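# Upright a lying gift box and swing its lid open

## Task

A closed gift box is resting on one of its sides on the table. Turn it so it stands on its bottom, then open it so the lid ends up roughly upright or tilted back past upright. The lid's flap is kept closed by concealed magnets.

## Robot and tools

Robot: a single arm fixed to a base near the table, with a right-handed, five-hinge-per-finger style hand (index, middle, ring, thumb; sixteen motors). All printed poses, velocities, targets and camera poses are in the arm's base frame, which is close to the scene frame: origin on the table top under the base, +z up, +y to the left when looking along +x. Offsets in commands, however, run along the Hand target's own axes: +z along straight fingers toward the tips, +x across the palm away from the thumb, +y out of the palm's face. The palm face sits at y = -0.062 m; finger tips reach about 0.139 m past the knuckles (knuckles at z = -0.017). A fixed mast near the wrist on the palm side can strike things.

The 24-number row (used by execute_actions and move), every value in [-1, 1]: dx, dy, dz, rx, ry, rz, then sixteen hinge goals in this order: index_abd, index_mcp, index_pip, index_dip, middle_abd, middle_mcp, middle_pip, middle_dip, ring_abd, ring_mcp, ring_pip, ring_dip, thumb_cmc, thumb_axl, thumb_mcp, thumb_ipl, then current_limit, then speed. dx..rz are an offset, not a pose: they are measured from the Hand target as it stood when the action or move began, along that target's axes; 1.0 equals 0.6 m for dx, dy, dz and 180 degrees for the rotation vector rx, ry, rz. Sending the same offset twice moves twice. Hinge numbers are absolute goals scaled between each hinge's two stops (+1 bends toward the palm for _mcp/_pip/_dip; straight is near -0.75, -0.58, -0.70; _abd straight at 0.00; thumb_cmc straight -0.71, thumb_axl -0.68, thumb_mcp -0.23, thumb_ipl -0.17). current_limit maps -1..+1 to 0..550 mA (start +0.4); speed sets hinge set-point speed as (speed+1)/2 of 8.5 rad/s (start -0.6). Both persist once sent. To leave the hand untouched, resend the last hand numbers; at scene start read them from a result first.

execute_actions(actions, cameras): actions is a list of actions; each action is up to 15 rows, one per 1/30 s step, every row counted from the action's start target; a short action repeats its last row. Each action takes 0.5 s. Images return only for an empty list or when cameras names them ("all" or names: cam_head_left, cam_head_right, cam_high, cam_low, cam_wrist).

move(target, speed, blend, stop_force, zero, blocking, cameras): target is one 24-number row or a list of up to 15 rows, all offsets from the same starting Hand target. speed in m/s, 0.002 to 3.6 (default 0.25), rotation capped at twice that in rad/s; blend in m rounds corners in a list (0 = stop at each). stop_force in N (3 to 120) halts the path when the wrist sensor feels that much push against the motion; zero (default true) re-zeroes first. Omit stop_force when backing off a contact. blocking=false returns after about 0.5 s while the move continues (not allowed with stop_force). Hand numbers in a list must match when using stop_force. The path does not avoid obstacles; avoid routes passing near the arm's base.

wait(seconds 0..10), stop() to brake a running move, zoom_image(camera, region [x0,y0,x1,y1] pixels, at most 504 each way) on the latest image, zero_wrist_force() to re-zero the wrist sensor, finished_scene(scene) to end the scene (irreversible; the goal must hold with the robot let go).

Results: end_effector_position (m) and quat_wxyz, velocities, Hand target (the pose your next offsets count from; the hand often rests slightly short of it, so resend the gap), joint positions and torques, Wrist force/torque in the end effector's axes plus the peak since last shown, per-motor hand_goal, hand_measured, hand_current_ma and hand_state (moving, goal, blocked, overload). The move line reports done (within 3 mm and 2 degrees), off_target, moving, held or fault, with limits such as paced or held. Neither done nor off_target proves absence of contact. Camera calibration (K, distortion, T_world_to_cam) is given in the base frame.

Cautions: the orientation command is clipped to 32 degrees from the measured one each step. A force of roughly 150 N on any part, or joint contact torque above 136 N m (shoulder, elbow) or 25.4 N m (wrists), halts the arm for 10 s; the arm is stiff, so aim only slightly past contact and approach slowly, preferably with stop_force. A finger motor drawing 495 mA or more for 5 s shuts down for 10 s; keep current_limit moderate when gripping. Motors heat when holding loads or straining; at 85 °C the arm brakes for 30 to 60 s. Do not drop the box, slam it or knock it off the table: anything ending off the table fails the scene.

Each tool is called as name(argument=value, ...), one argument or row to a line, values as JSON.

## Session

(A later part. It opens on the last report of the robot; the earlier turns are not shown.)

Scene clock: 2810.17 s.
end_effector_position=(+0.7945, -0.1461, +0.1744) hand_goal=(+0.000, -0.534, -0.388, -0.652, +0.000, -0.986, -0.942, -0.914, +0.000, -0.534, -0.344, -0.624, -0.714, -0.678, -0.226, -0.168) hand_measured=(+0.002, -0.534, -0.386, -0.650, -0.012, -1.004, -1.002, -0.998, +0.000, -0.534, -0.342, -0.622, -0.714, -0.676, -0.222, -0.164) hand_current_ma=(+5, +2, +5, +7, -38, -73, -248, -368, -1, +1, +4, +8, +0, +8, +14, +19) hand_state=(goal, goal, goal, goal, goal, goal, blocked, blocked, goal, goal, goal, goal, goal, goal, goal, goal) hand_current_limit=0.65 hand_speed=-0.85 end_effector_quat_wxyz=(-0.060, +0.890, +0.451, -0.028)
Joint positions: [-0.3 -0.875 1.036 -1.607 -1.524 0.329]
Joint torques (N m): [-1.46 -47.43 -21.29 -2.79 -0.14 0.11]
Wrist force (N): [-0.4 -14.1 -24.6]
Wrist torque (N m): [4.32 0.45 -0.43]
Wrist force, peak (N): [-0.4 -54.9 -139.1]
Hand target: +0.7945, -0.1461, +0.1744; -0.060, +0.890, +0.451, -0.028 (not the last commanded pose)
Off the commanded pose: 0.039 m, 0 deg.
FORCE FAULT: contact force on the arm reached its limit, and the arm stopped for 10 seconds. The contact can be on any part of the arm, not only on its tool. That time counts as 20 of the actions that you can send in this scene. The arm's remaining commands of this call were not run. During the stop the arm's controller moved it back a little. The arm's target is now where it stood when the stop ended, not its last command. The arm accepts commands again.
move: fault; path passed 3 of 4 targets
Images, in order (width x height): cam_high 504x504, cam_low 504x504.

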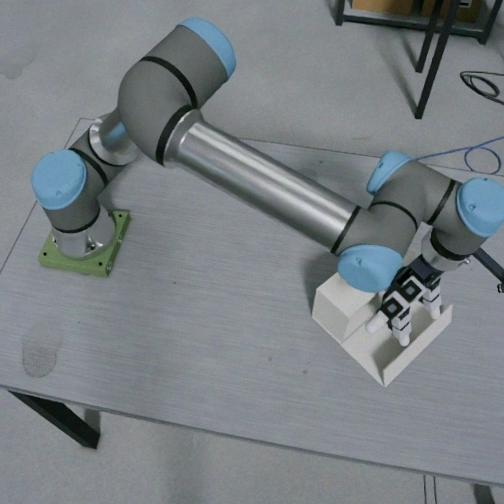

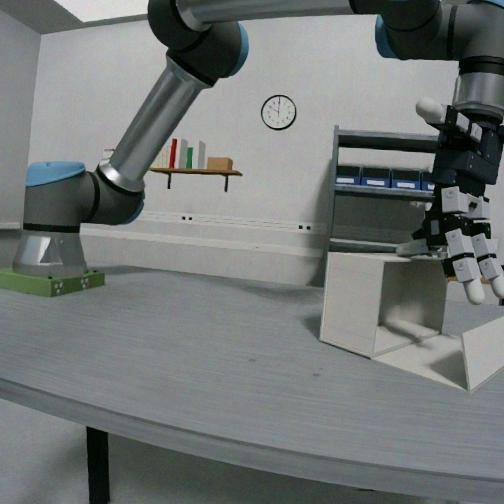

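move(
  target=[
    [0,-0.0174,-0.0985,0,0,0,0,-0.534,-0.387,-0.652,0,-0.986,-0.942,-0.913,0,-0.534,-0.343,-0.623,-0.714,-0.678,-0.226,-0.168,0.5,-0.5],
    [0.0068,-0.3725,-0.1373,0.1944,0,0,0,-0.137,-0.577,-0.696,0,-0.137,-0.577,-0.696,0,-0.137,-0.577,-0.696,0.571,-0.678,-0.226,-0.168,0.5,-0.5],
  ],
  speed=[0.1,0.25],
  cameras=["cam_high","cam_low","cam_head_left"],
)

Scene clock: 2924.63 s.
end_effector_position=(+0.6267, -0.0187, +0.2858) hand_goal=(+0.000, -0.138, -0.578, -0.696, +0.000, -0.138, -0.578, -0.696, +0.000, -0.138, -0.578, -0.696, +0.570, -0.678, -0.226, -0.168) hand_measured=(+0.002, -0.140, -0.574, -0.694, -0.004, -0.140, -0.580, -0.698, +0.000, -0.140, -0.574, -0.694, +0.568, -0.676, -0.222, -0.164) hand_current_ma=(+5, -5, +10, +8, -9, -5, -4, -7, -1, -5, +10, +8, -6, +8, +14, +18) hand_state=(goal, goal, goal, goal, goal, goal, goal, goal, goal, goal, goal, goal, goal, goal, goal, goal) hand_current_limit=0.50 hand_speed=-0.50 end_effector_quat_wxyz=(-0.325, +0.831, +0.422, -0.163)
Joint positions: [-0.265 -0.965 0.798 -0.694 -1.323 0.273]
Joint torques (N m): [4.74 -57.75 -9.81 1.12 2.03 -1.61]
Wrist force (N): [-0.2 0.2 0.5]
Wrist torque (N m): [0.22 -0.17 0.18]
Wrist force, peak (N): [-0.5 -13.7 -24.4]
Hand target: +0.6267, -0.0187, +0.2858; -0.325, +0.831, +0.422, -0.163
Off the commanded pose: 0.000 m, 0 deg.
move: done
Images, in order (width x height): cam_head_left 504x504, cam_high 504x504, cam_low 504x504.

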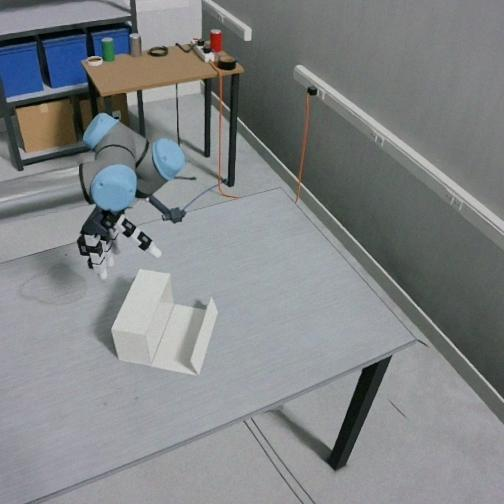

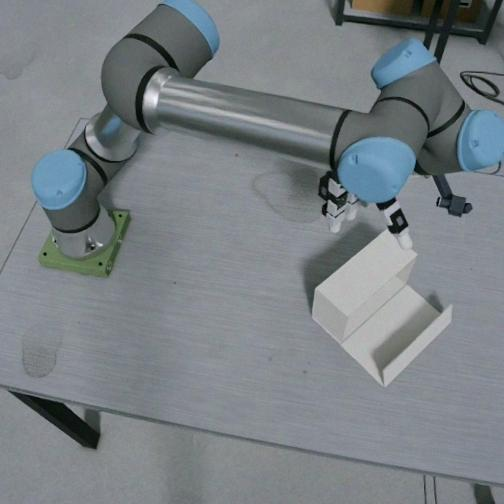

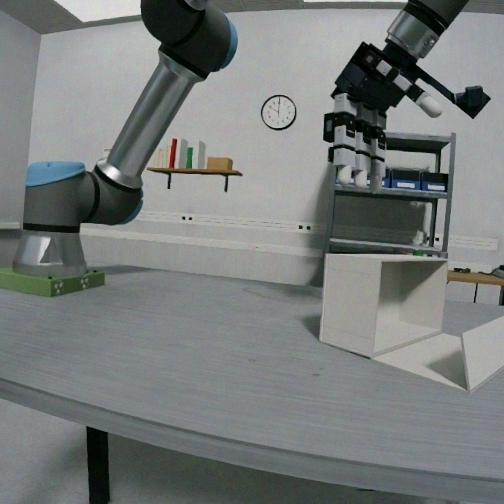

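move(
  target=[0,0.236,0.2456,0.012,0,0,0,-0.137,-0.577,-0.696,0,-0.137,-0.577,-0.696,0,-0.137,-0.577,-0.696,0.571,-0.678,-0.226,-0.168,0.5,-0.5],
  speed=0.15,
  cameras=["cam_high","cam_low","cam_head_left"],
)

zoom_image(
  camera="cam_low",
  region=[300, 200, 504, 400],
)

zoom_image(
  camera="cam_head_left",
  region=[70, 210, 230, 390],
)

Scene clock: 2939.40 s.
end_effector_position=(+0.6307, -0.0207, +0.0817) hand_goal=(+0.000, -0.138, -0.578, -0.696, +0.000, -0.138, -0.578, -0.696, +0.000, -0.138, -0.578, -0.696, +0.570, -0.678, -0.226, -0.168) hand_measured=(+0.002, -0.140, -0.574, -0.694, -0.004, -0.140, -0.580, -0.698, +0.000, -0.140, -0.574, -0.694, +0.568, -0.676, -0.222, -0.164) hand_current_ma=(+5, -4, +10, +8, -9, -4, -4, -7, -1, -5, +9, +8, -6, +8, +14, +17) hand_state=(goal, goal, goal, goal, goal, goal, goal, goal, goal, goal, goal, goal, goal, goal, goal, goal) hand_current_limit=0.50 hand_speed=-0.50 end_effector_quat_wxyz=(-0.341, +0.824, +0.419, -0.171)
Joint positions: [-0.271 -0.885 1.194 -1.132 -1.316 0.26]
Joint torques (N m): [-8.52 -41.52 -8.65 -2.65 2.21 -1.62]
Wrist force (N): [-0.4 0.5 0.7]
Wrist torque (N m): [0.20 -0.13 0.14]
Wrist force, peak (N): [-0.6 0.8 1.0]
Hand target: +0.6308, -0.0207, +0.0815; -0.341, +0.824, +0.419, -0.171
Off the commanded pose: 0.000 m, 0 deg.
move: done
Images, in order (width x height): cam_head_left 504x504, cam_high 504x504, cam_low 504x504.

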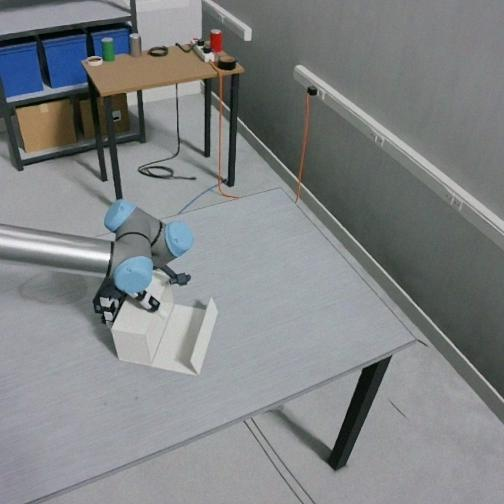

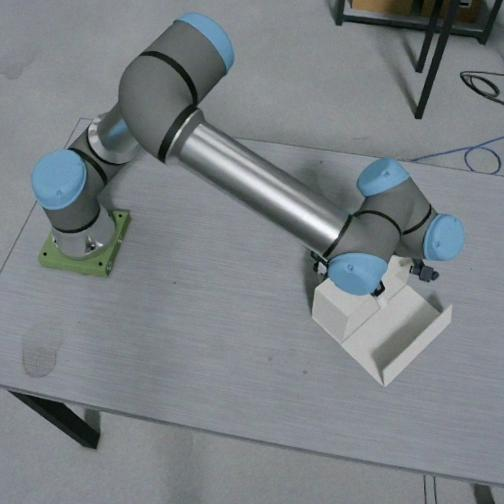

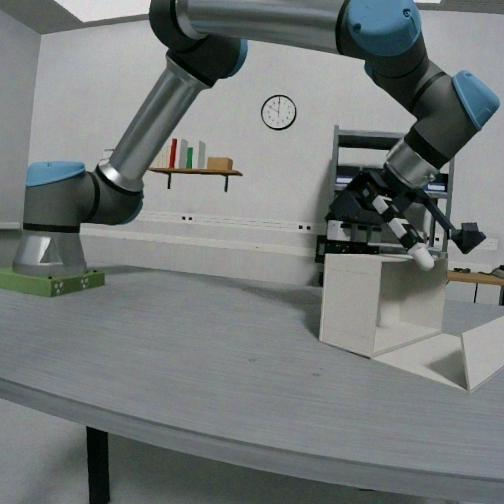

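Scaled by 2.471.

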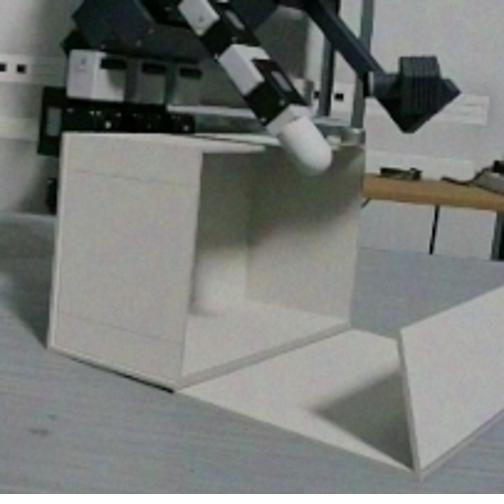

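Scaled by 2.800.

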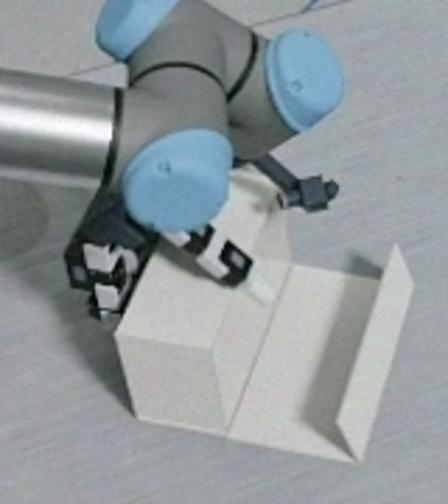

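move(
  target=[0,0.0259,-0.0259,0,0,0,0,-0.137,-0.577,-0.696,0,-0.137,-0.577,-0.696,0,-0.137,-0.577,-0.696,0.571,-0.678,-0.226,-0.168,0.3,-0.85],
  speed=0.02,
  stop_force=3,
)

Scene clock: 2950.83 s.
end_effector_position=(+0.6485, -0.0336, +0.0816) hand_goal=(+0.000, -0.138, -0.578, -0.696, +0.000, -0.138, -0.578, -0.696, +0.000, -0.138, -0.578, -0.696, +0.570, -0.678, -0.226, -0.168) hand_measured=(+0.002, -0.140, -0.574, -0.694, -0.004, -0.140, -0.580, -0.698, +0.000, -0.140, -0.576, -0.694, +0.568, -0.676, -0.222, -0.164) hand_current_ma=(+5, -3, +10, +8, -9, -5, -4, -7, -1, -9, +9, +8, -6, +8, +14, +17) hand_state=(goal, goal, goal, goal, goal, goal, goal, goal, goal, goal, goal, goal, goal, goal, goal, goal) hand_current_limit=0.30 hand_speed=-0.85 end_effector_quat_wxyz=(-0.341, +0.824, +0.419, -0.171)
Joint positions: [-0.281 -0.837 1.111 -1.095 -1.323 0.252]
Joint torques (N m): [-8.53 -44.03 -30.22 0.96 -1.42 -1.63]
Wrist force (N): [-0.2 -0.9 1.9]
Wrist torque (N m): [0.09 -0.17 0.14]
Wrist force, peak (N): [-0.3 -0.8 2.0]
Hand target: +0.6485, -0.0336, +0.0816; -0.341, +0.824, +0.419, -0.171
Off the commanded pose: 0.000 m, 0 deg.
move: done

move(
  target=[0,0,0,0,0,0,0,-0.137,-0.577,-0.696,0,-0.137,-0.577,-0.696,0,-0.137,-0.577,-0.696,0.571,-0.678,-0.07,0.3,-0.1,-0.85],
  cameras=["cam_high","cam_low","cam_head_left"],
)

zoom_image(
  camera="cam_low",
  region=[300, 200, 504, 400],
)

zoom_image(
  camera="cam_head_left",
  region=[70, 210, 230, 390],
)

Scene clock: 2973.90 s.
end_effector_position=(+0.6485, -0.0337, +0.0816) hand_goal=(+0.000, -0.138, -0.578, -0.696, +0.000, -0.138, -0.578, -0.696, +0.000, -0.138, -0.578, -0.696, +0.570, -0.678, -0.070, +0.300) hand_measured=(+0.002, -0.144, -0.574, -0.694, -0.004, -0.142, -0.580, -0.698, +0.000, -0.142, -0.576, -0.694, +0.568, -0.676, -0.106, +0.124) hand_current_ma=(+5, -18, +10, +8, -9, -16, -4, -7, -1, -13, +9, +8, -5, +4, -196, -247) hand_state=(goal, goal, goal, goal, goal, goal, goal, goal, goal, goal, goal, goal, goal, goal, blocked, blocked) hand_current_limit=-0.10 hand_speed=-0.85 end_effector_quat_wxyz=(-0.341, +0.824, +0.419, -0.171)
Joint positions: [-0.281 -0.837 1.111 -1.095 -1.323 0.252]
Joint torques (N m): [-8.02 -44.34 -28.58 0.93 -1.22 -1.39]
Wrist force (N): [-0.2 0.1 0.0]
Wrist torque (N m): [0.30 -0.20 0.07]
Wrist force, peak (N): [-0.3 -1.1 1.9]
Hand target: +0.6485, -0.0336, +0.0816; -0.341, +0.824, +0.419, -0.171
Off the commanded pose: 0.000 m, 0 deg.
move: done
Images, in order (width x height): cam_head_left 504x504, cam_high 504x504, cam_low 504x504.

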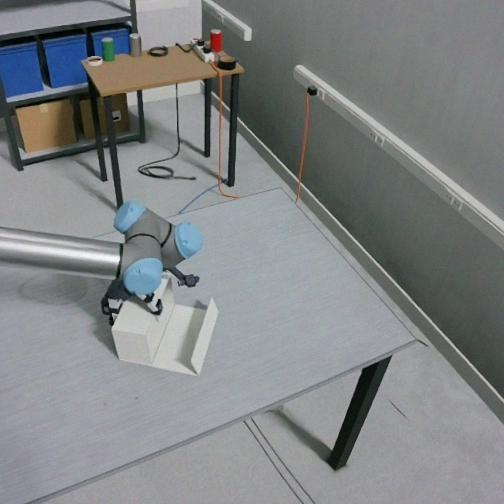

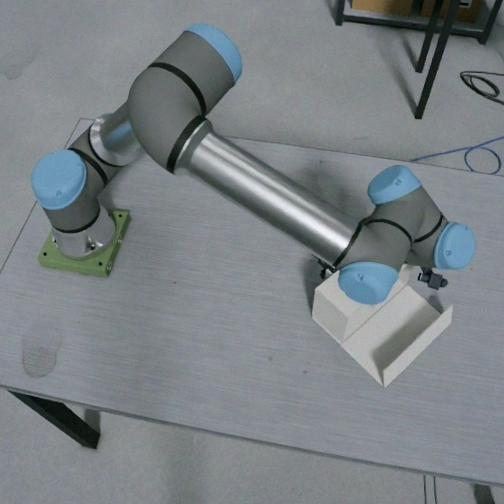

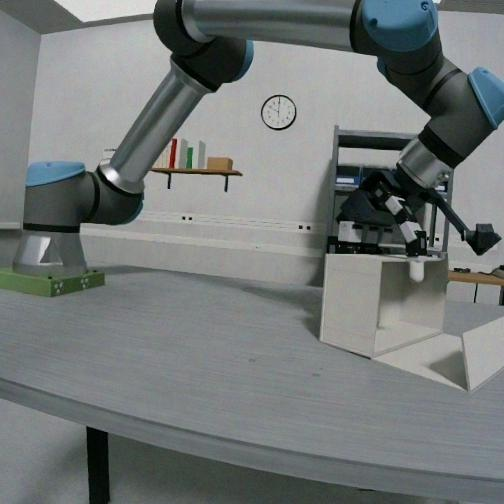

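Scaled by 2.471.

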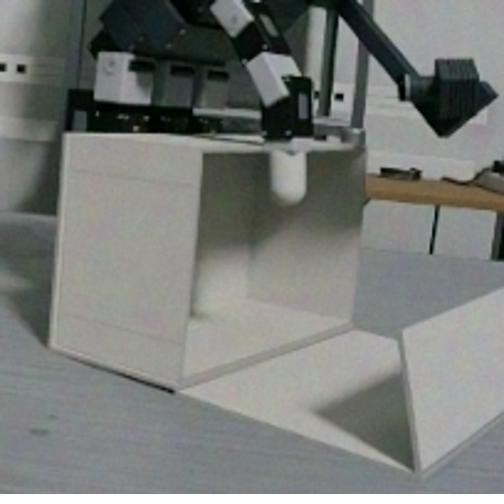

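Scaled by 2.800.

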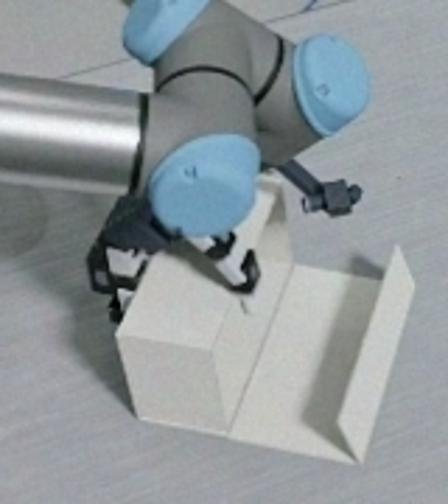

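move(
  target=[
    [0,-0.0395,0.023,-0.0833,0,0,0,-0.137,-0.577,-0.696,0,-0.137,-0.577,-0.696,0,-0.137,-0.577,-0.696,0.571,-0.678,-0.07,0.3,-0.1,-0.85],
    [0,-0.0691,0.0568,-0.1667,0,0,0,-0.137,-0.577,-0.696,0,-0.137,-0.577,-0.696,0,-0.137,-0.577,-0.696,0.571,-0.678,-0.07,0.3,-0.1,-0.85],
  ],
  speed=0.08,
  blend=0.01,
  cameras=["cam_high","cam_low","cam_head_left"],
)

zoom_image(
  camera="cam_low",
  region=[300, 200, 504, 400],
)

Scene clock: 3002.93 s.
end_effector_position=(+0.6054, -0.0021, +0.0866) hand_goal=(+0.000, -0.138, -0.578, -0.696, +0.000, -0.138, -0.578, -0.696, +0.000, -0.138, -0.578, -0.696, +0.570, -0.678, -0.070, +0.300) hand_measured=(+0.002, -0.160, -0.578, -0.694, -0.002, -0.154, -0.582, -0.698, +0.000, -0.152, -0.582, -0.696, +0.566, -0.678, -0.118, +0.162) hand_current_ma=(+3, -87, +2, +6, -6, -61, -13, -7, -1, -52, -13, +2, -10, +2, -248, -247) hand_state=(goal, blocked, goal, goal, goal, goal, goal, goal, goal, goal, goal, goal, goal, goal, blocked, blocked) hand_current_limit=-0.10 hand_speed=-0.85 end_effector_quat_wxyz=(-0.116, +0.884, +0.449, -0.056)
Joint positions: [-0.175 -1.2 1.752 -1.891 -1.454 0.443]
Joint torques (N m): [5.76 -49.96 -8.97 -4.52 -1.56 1.42]
Wrist force (N): [-0.3 -0.2 1.2]
Wrist torque (N m): [0.39 -0.15 -0.04]
Wrist force, peak (N): [0.0 2.8 3.3]
Hand target: +0.6054, -0.0021, +0.0866; -0.116, +0.884, +0.449, -0.056
Off the commanded pose: 0.000 m, 0 deg.
move: done
Images, in order (width x height): cam_head_left 504x504, cam_high 504x504, cam_low 504x504.

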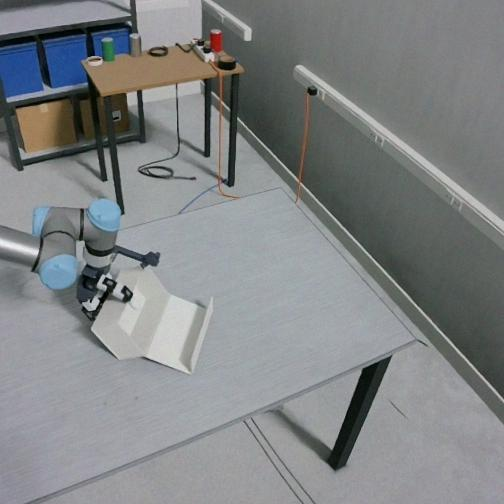

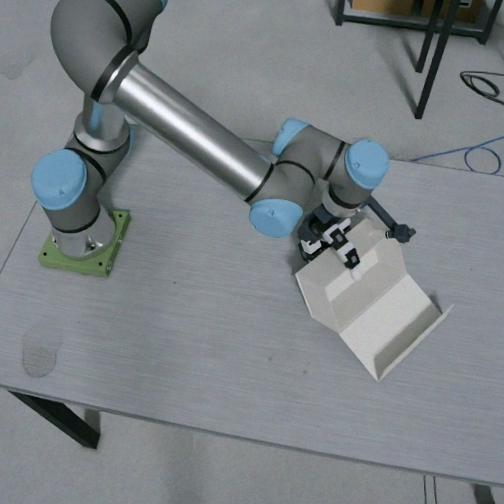

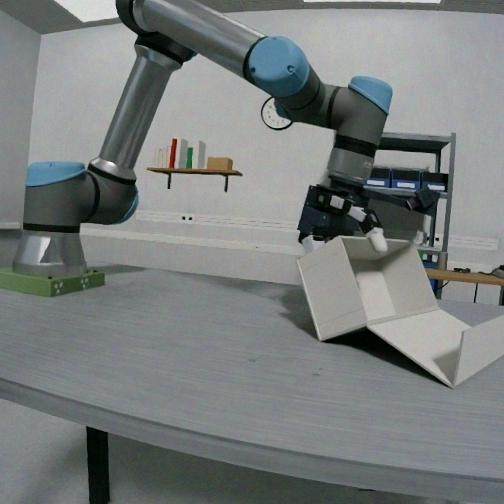

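Scaled by 2.471.

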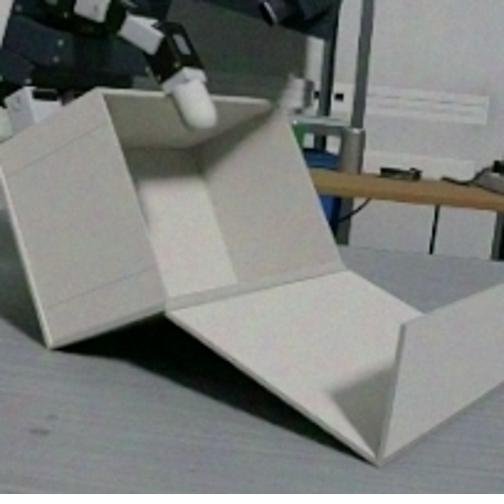

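move(
  target=[
    [0,-0.0374,0.0252,-0.0833,0,0,0,-0.137,-0.577,-0.696,0,-0.137,-0.577,-0.696,0,-0.137,-0.577,-0.696,0.571,-0.678,-0.07,0.3,-0.1,-0.85],
    [0,-0.0653,0.0565,-0.1556,0,0,0,-0.137,-0.577,-0.696,0,-0.137,-0.577,-0.696,0,-0.137,-0.577,-0.696,0.571,-0.678,-0.07,0.3,-0.1,-0.85],
  ],
  speed=0.08,
  blend=0.01,
  cameras=["cam_high","cam_low","cam_head_left"],
)

zoom_image(
  camera="cam_low",
  region=[270, 200, 474, 400],
)

Scene clock: 3021.03 s.
end_effector_position=(+0.5679, +0.0255, +0.0638) hand_goal=(+0.000, -0.138, -0.578, -0.696, +0.000, -0.138, -0.578, -0.696, +0.000, -0.138, -0.578, -0.696, +0.570, -0.678, -0.070, +0.300) hand_measured=(+0.000, -0.146, -0.574, -0.696, -0.004, -0.140, -0.580, -0.698, -0.002, -0.138, -0.578, -0.698, +0.566, -0.678, -0.172, +0.262) hand_current_ma=(-2, -33, +13, +1, -11, -5, -5, -7, -6, +3, +0, -5, -15, +3, -247, -210) hand_state=(goal, goal, goal, goal, goal, goal, goal, goal, goal, goal, goal, goal, goal, goal, blocked, blocked) hand_current_limit=-0.10 hand_speed=-0.85 end_effector_quat_wxyz=(+0.102, +0.886, +0.449, +0.054)
Joint positions: [-0.022 -1.24 2.175 -2.698 -1.699 0.598]
Joint torques (N m): [-0.21 -15.06 -2.53 -4.96 -3.16 1.45]
Wrist force (N): [-2.0 -16.1 -20.6]
Wrist torque (N m): [0.54 0.18 -0.44]
Wrist force, peak (N): [-1.0 -19.9 -23.5]
Hand target: +0.5679, +0.0255, +0.0638; +0.102, +0.886, +0.449, +0.054
Off the commanded pose: 0.000 m, 0 deg.
move: done
Images, in order (width x height): cam_head_left 504x504, cam_high 504x504, cam_low 504x504.

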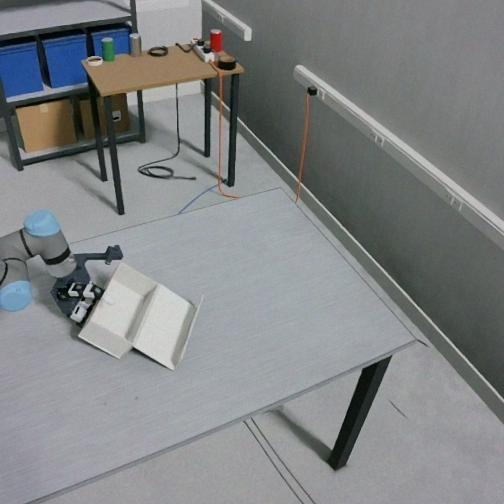

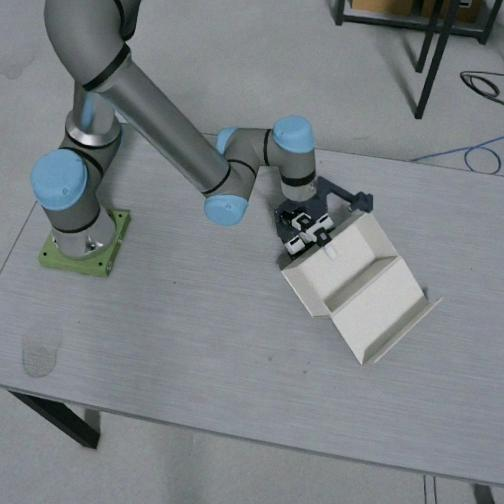

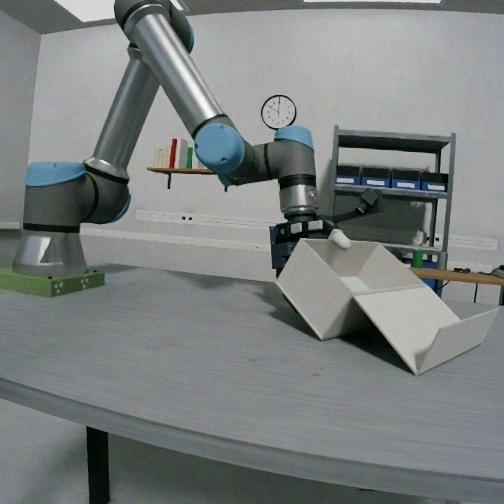

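Scaled by 2.471.

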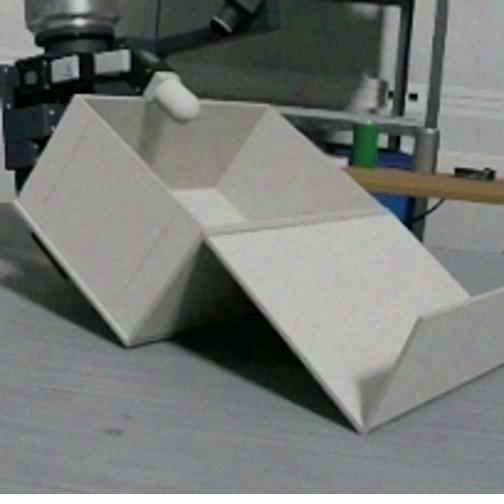

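move(
  target=[0,0.001,-0.0048,0,0,0,0,-0.137,-0.577,-0.696,0,-0.137,-0.577,-0.696,0,-0.137,-0.577,-0.696,0.571,-0.678,-0.28,-0.2,0.3,-0.7],
  speed=0.02,
)

move(
  target=[0,-0.0112,-0.0352,0,0,0,0,-0.26,-0.577,-0.696,0,-0.26,-0.577,-0.696,0,-0.26,-0.577,-0.696,0.571,-0.678,-0.28,-0.2,0.3,-0.92],
  speed=0.05,
  cameras=["cam_high","cam_low","cam_head_left"],
)

zoom_image(
  camera="cam_low",
  region=[270, 200, 474, 400],
)

Scene clock: 3080.93 s.
end_effector_position=(+0.5678, +0.0255, +0.0667) hand_goal=(+0.000, -0.138, -0.578, -0.696, +0.000, -0.138, -0.578, -0.696, +0.000, -0.138, -0.578, -0.696, +0.570, -0.678, -0.280, -0.200) hand_measured=(+0.000, -0.156, -0.584, -0.696, -0.002, -0.154, -0.582, -0.696, -0.002, -0.152, -0.580, -0.696, +0.568, -0.678, -0.268, -0.196) hand_current_ma=(+0, -69, -20, +0, -7, -59, -14, -3, -3, -51, -7, +0, -7, +3, +52, +21) hand_state=(goal, goal, goal, goal, goal, goal, goal, goal, goal, goal, goal, goal, goal, goal, goal, goal) hand_current_limit=0.30 hand_speed=-0.70 end_effector_quat_wxyz=(+0.102, +0.886, +0.449, +0.054)
Joint positions: [-0.022 -1.247 2.173 -2.69 -1.699 0.599]
Joint torques (N m): [5.22 -42.13 -25.64 -1.59 -0.58 1.58]
Wrist force (N): [-0.5 -0.2 2.2]
Wrist torque (N m): [0.14 -0.15 -0.06]
Wrist force, peak (N): [-1.9 -16.7 -21.3]
Hand target: +0.5678, +0.0255, +0.0667; +0.102, +0.886, +0.449, +0.054
Off the commanded pose: 0.000 m, 0 deg.
move: done

Scene clock: 3081.90 s.
end_effector_position=(+0.5587, +0.0321, +0.0856) hand_goal=(+0.000, -0.260, -0.578, -0.696, +0.000, -0.260, -0.578, -0.696, +0.000, -0.260, -0.578, -0.696, +0.570, -0.678, -0.280, -0.200) hand_measured=(+0.000, -0.270, -0.578, -0.696, -0.002, -0.266, -0.578, -0.696, -0.002, -0.264, -0.576, -0.694, +0.568, -0.678, -0.270, -0.196) hand_current_ma=(+0, -41, +1, +0, -7, -18, +0, +1, -3, -16, +3, +5, -7, +3, +51, +20) hand_state=(goal, goal, goal, goal, goal, goal, goal, goal, goal, goal, goal, goal, goal, goal, goal, goal) hand_current_limit=0.30 hand_speed=-0.92 end_effector_quat_wxyz=(+0.102, +0.886, +0.449, +0.054)
Joint positions: [-0.008 -1.303 2.179 -2.638 -1.702 0.612]
Joint torques (N m): [5.6 -40.01 -4.58 -1.37 -2.28 1.8]
Wrist force (N): [-0.1 -0.4 0.8]
Wrist torque (N m): [0.10 -0.12 -0.06]
Wrist force, peak (N): [-0.5 2.5 1.4]
Hand target: +0.5586, +0.0322, +0.0858; +0.102, +0.886, +0.449, +0.054
Off the commanded pose: 0.000 m, 0 deg.
move: done
Images, in order (width x height): cam_head_left 504x504, cam_high 504x504, cam_low 504x504.

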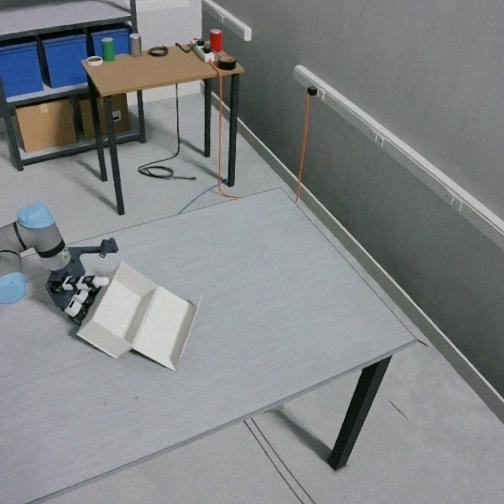

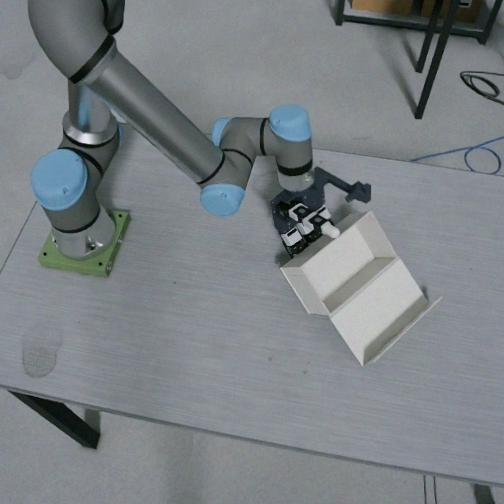

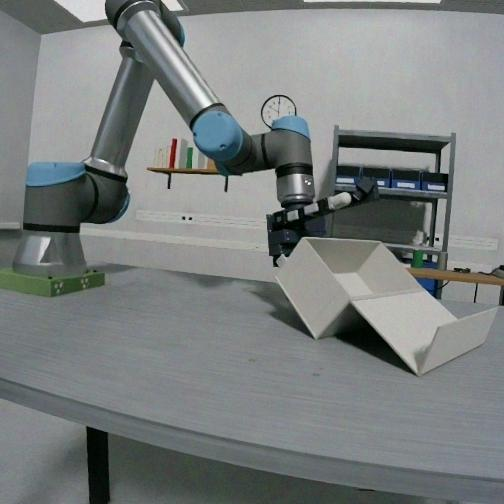

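Scaled by 2.471.

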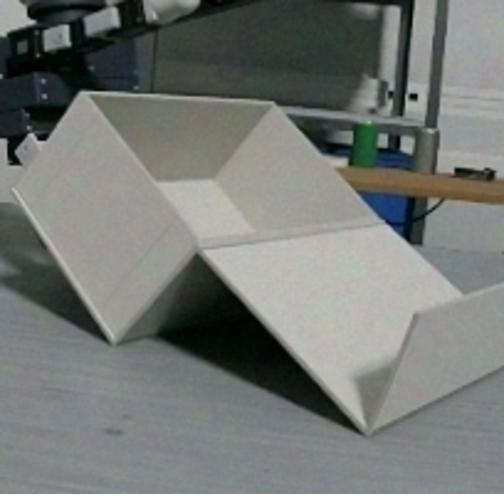

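move(
  target=[
    [0,0,-0.0338,0,0,0,0,-0.479,-0.577,-0.696,0,-0.479,-0.577,-0.696,0,-0.479,-0.577,-0.696,0.571,-0.678,-0.28,-0.2,0.3,-0.92],
    [0,-0.138,-0.0657,0,0,0,0,-0.479,-0.577,-0.696,0,-0.479,-0.577,-0.696,0,-0.479,-0.577,-0.696,0.571,-0.678,-0.28,-0.2,0.3,-0.92],
  ],
  speed=[0.03,0.04],
  cameras=["cam_high","cam_low","cam_head_left"],
)

zoom_image(
  camera="cam_low",
  region=[250, 200, 474, 400],
)

Scene clock: 3100.63 s.
end_effector_position=(+0.4864, +0.0849, +0.1052) hand_goal=(+0.000, -0.480, -0.578, -0.696, +0.000, -0.480, -0.578, -0.696, +0.000, -0.480, -0.578, -0.696, +0.570, -0.678, -0.280, -0.200) hand_measured=(+0.000, -0.488, -0.580, -0.696, -0.002, -0.484, -0.578, -0.696, -0.002, -0.480, -0.576, -0.694, +0.568, -0.678, -0.270, -0.196) hand_current_ma=(+0, -25, -4, +0, -7, -16, +0, +1, -3, -1, +3, +5, -7, +3, +51, +20) hand_state=(goal, goal, goal, goal, goal, goal, goal, goal, goal, goal, goal, goal, goal, goal, goal, goal) hand_current_limit=0.30 hand_speed=-0.92 end_effector_quat_wxyz=(+0.102, +0.886, +0.449, +0.054)
Joint positions: [0.123 -1.453 2.294 -2.584 -1.725 0.742]
Joint torques (N m): [5.61 -34.56 -3.56 -0.73 -2.14 1.72]
Wrist force (N): [-0.6 0.6 -0.3]
Wrist torque (N m): [0.12 -0.06 -0.12]
Wrist force, peak (N): [-0.4 -0.6 1.1]
Hand target: +0.4863, +0.0851, +0.1052; +0.102, +0.886, +0.449, +0.054
Off the commanded pose: 0.000 m, 0 deg.
move: done
Images, in order (width x height): cam_head_left 504x504, cam_high 504x504, cam_low 504x504.

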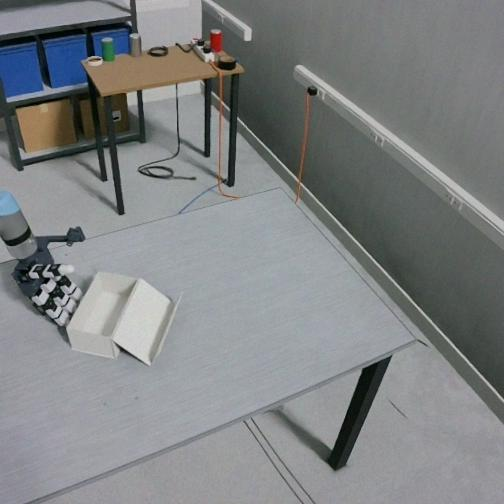

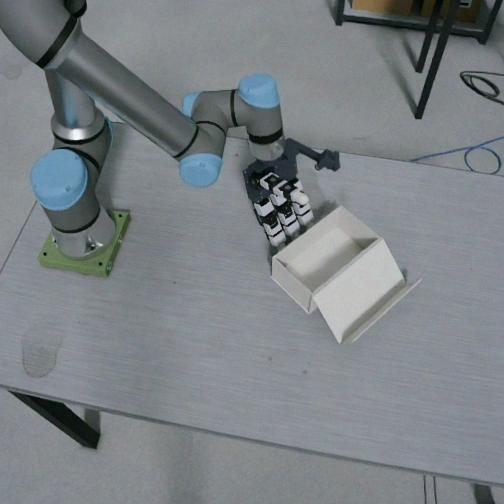

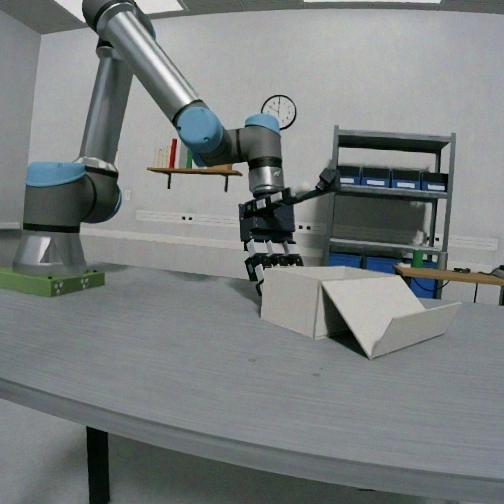

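Scaled by 2.250.

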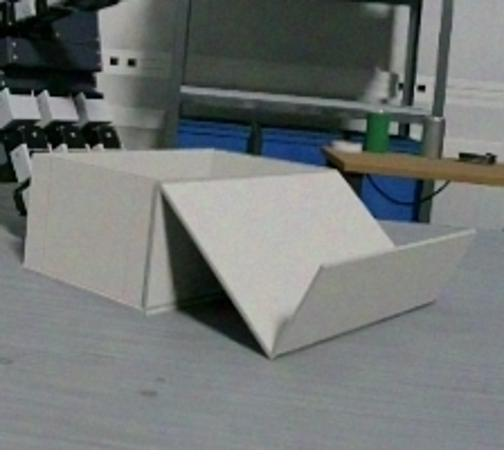

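move(
  target=[0,-0.1,-0.06,0,0,0,0,-0.479,-0.577,-0.696,0,-0.479,-0.577,-0.696,0,-0.479,-0.577,-0.696,0.571,-0.678,-0.28,-0.2,0.3,-0.92],
  speed=0.1,
  cameras=["cam_low"],
)

zoom_image(
  camera="cam_low",
  region=[250, 220, 474, 390],
)

Scene clock: 3112.07 s.
end_effector_position=(+0.4326, +0.1243, +0.1264) hand_goal=(+0.000, -0.480, -0.578, -0.696, +0.000, -0.480, -0.578, -0.696, +0.000, -0.480, -0.578, -0.696, +0.570, -0.678, -0.280, -0.200) hand_measured=(+0.000, -0.488, -0.580, -0.696, -0.002, -0.484, -0.578, -0.696, -0.002, -0.482, -0.576, -0.694, +0.568, -0.678, -0.270, -0.196) hand_current_ma=(+0, -25, -4, +0, -7, -16, +0, +1, -3, -8, +3, +5, -7, +3, +51, +20) hand_state=(goal, goal, goal, goal, goal, goal, goal, goal, goal, goal, goal, goal, goal, goal, goal, goal) hand_current_limit=0.30 hand_speed=-0.92 end_effector_quat_wxyz=(+0.102, +0.886, +0.449, +0.054)
Joint positions: [0.246 -1.573 2.339 -2.489 -1.745 0.865]
Joint torques (N m): [5.4 -31.66 -5.24 -0.88 -2.16 1.55]
Wrist force (N): [-0.2 0.2 0.0]
Wrist torque (N m): [0.09 -0.14 -0.12]
Wrist force, peak (N): [-0.8 1.0 0.2]
Hand target: +0.4324, +0.1244, +0.1265; +0.102, +0.886, +0.449, +0.054
Off the commanded pose: 0.000 m, 0 deg.
move: done
Images, in order (width x height): cam_low 504x504.

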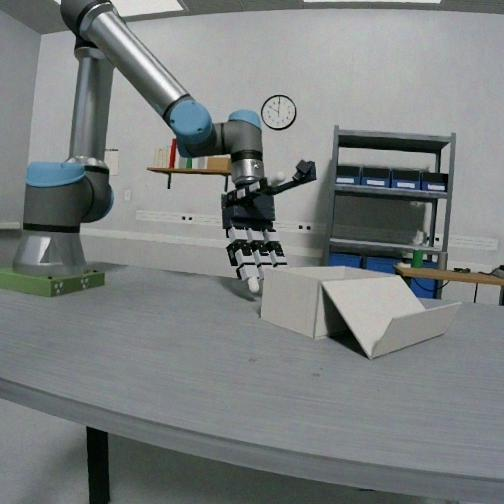

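Scaled by 2.250.

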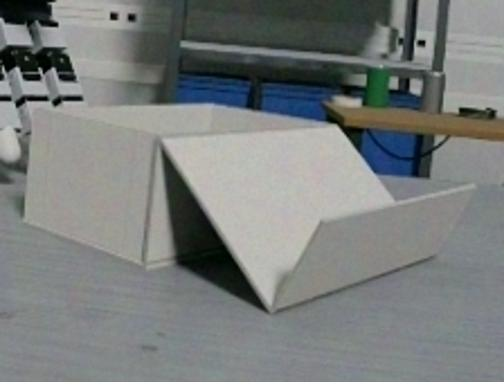

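Box rests on its base, with the lid far back.

finished_scene(
  scene=1,
)

The scene is finished: the task was done.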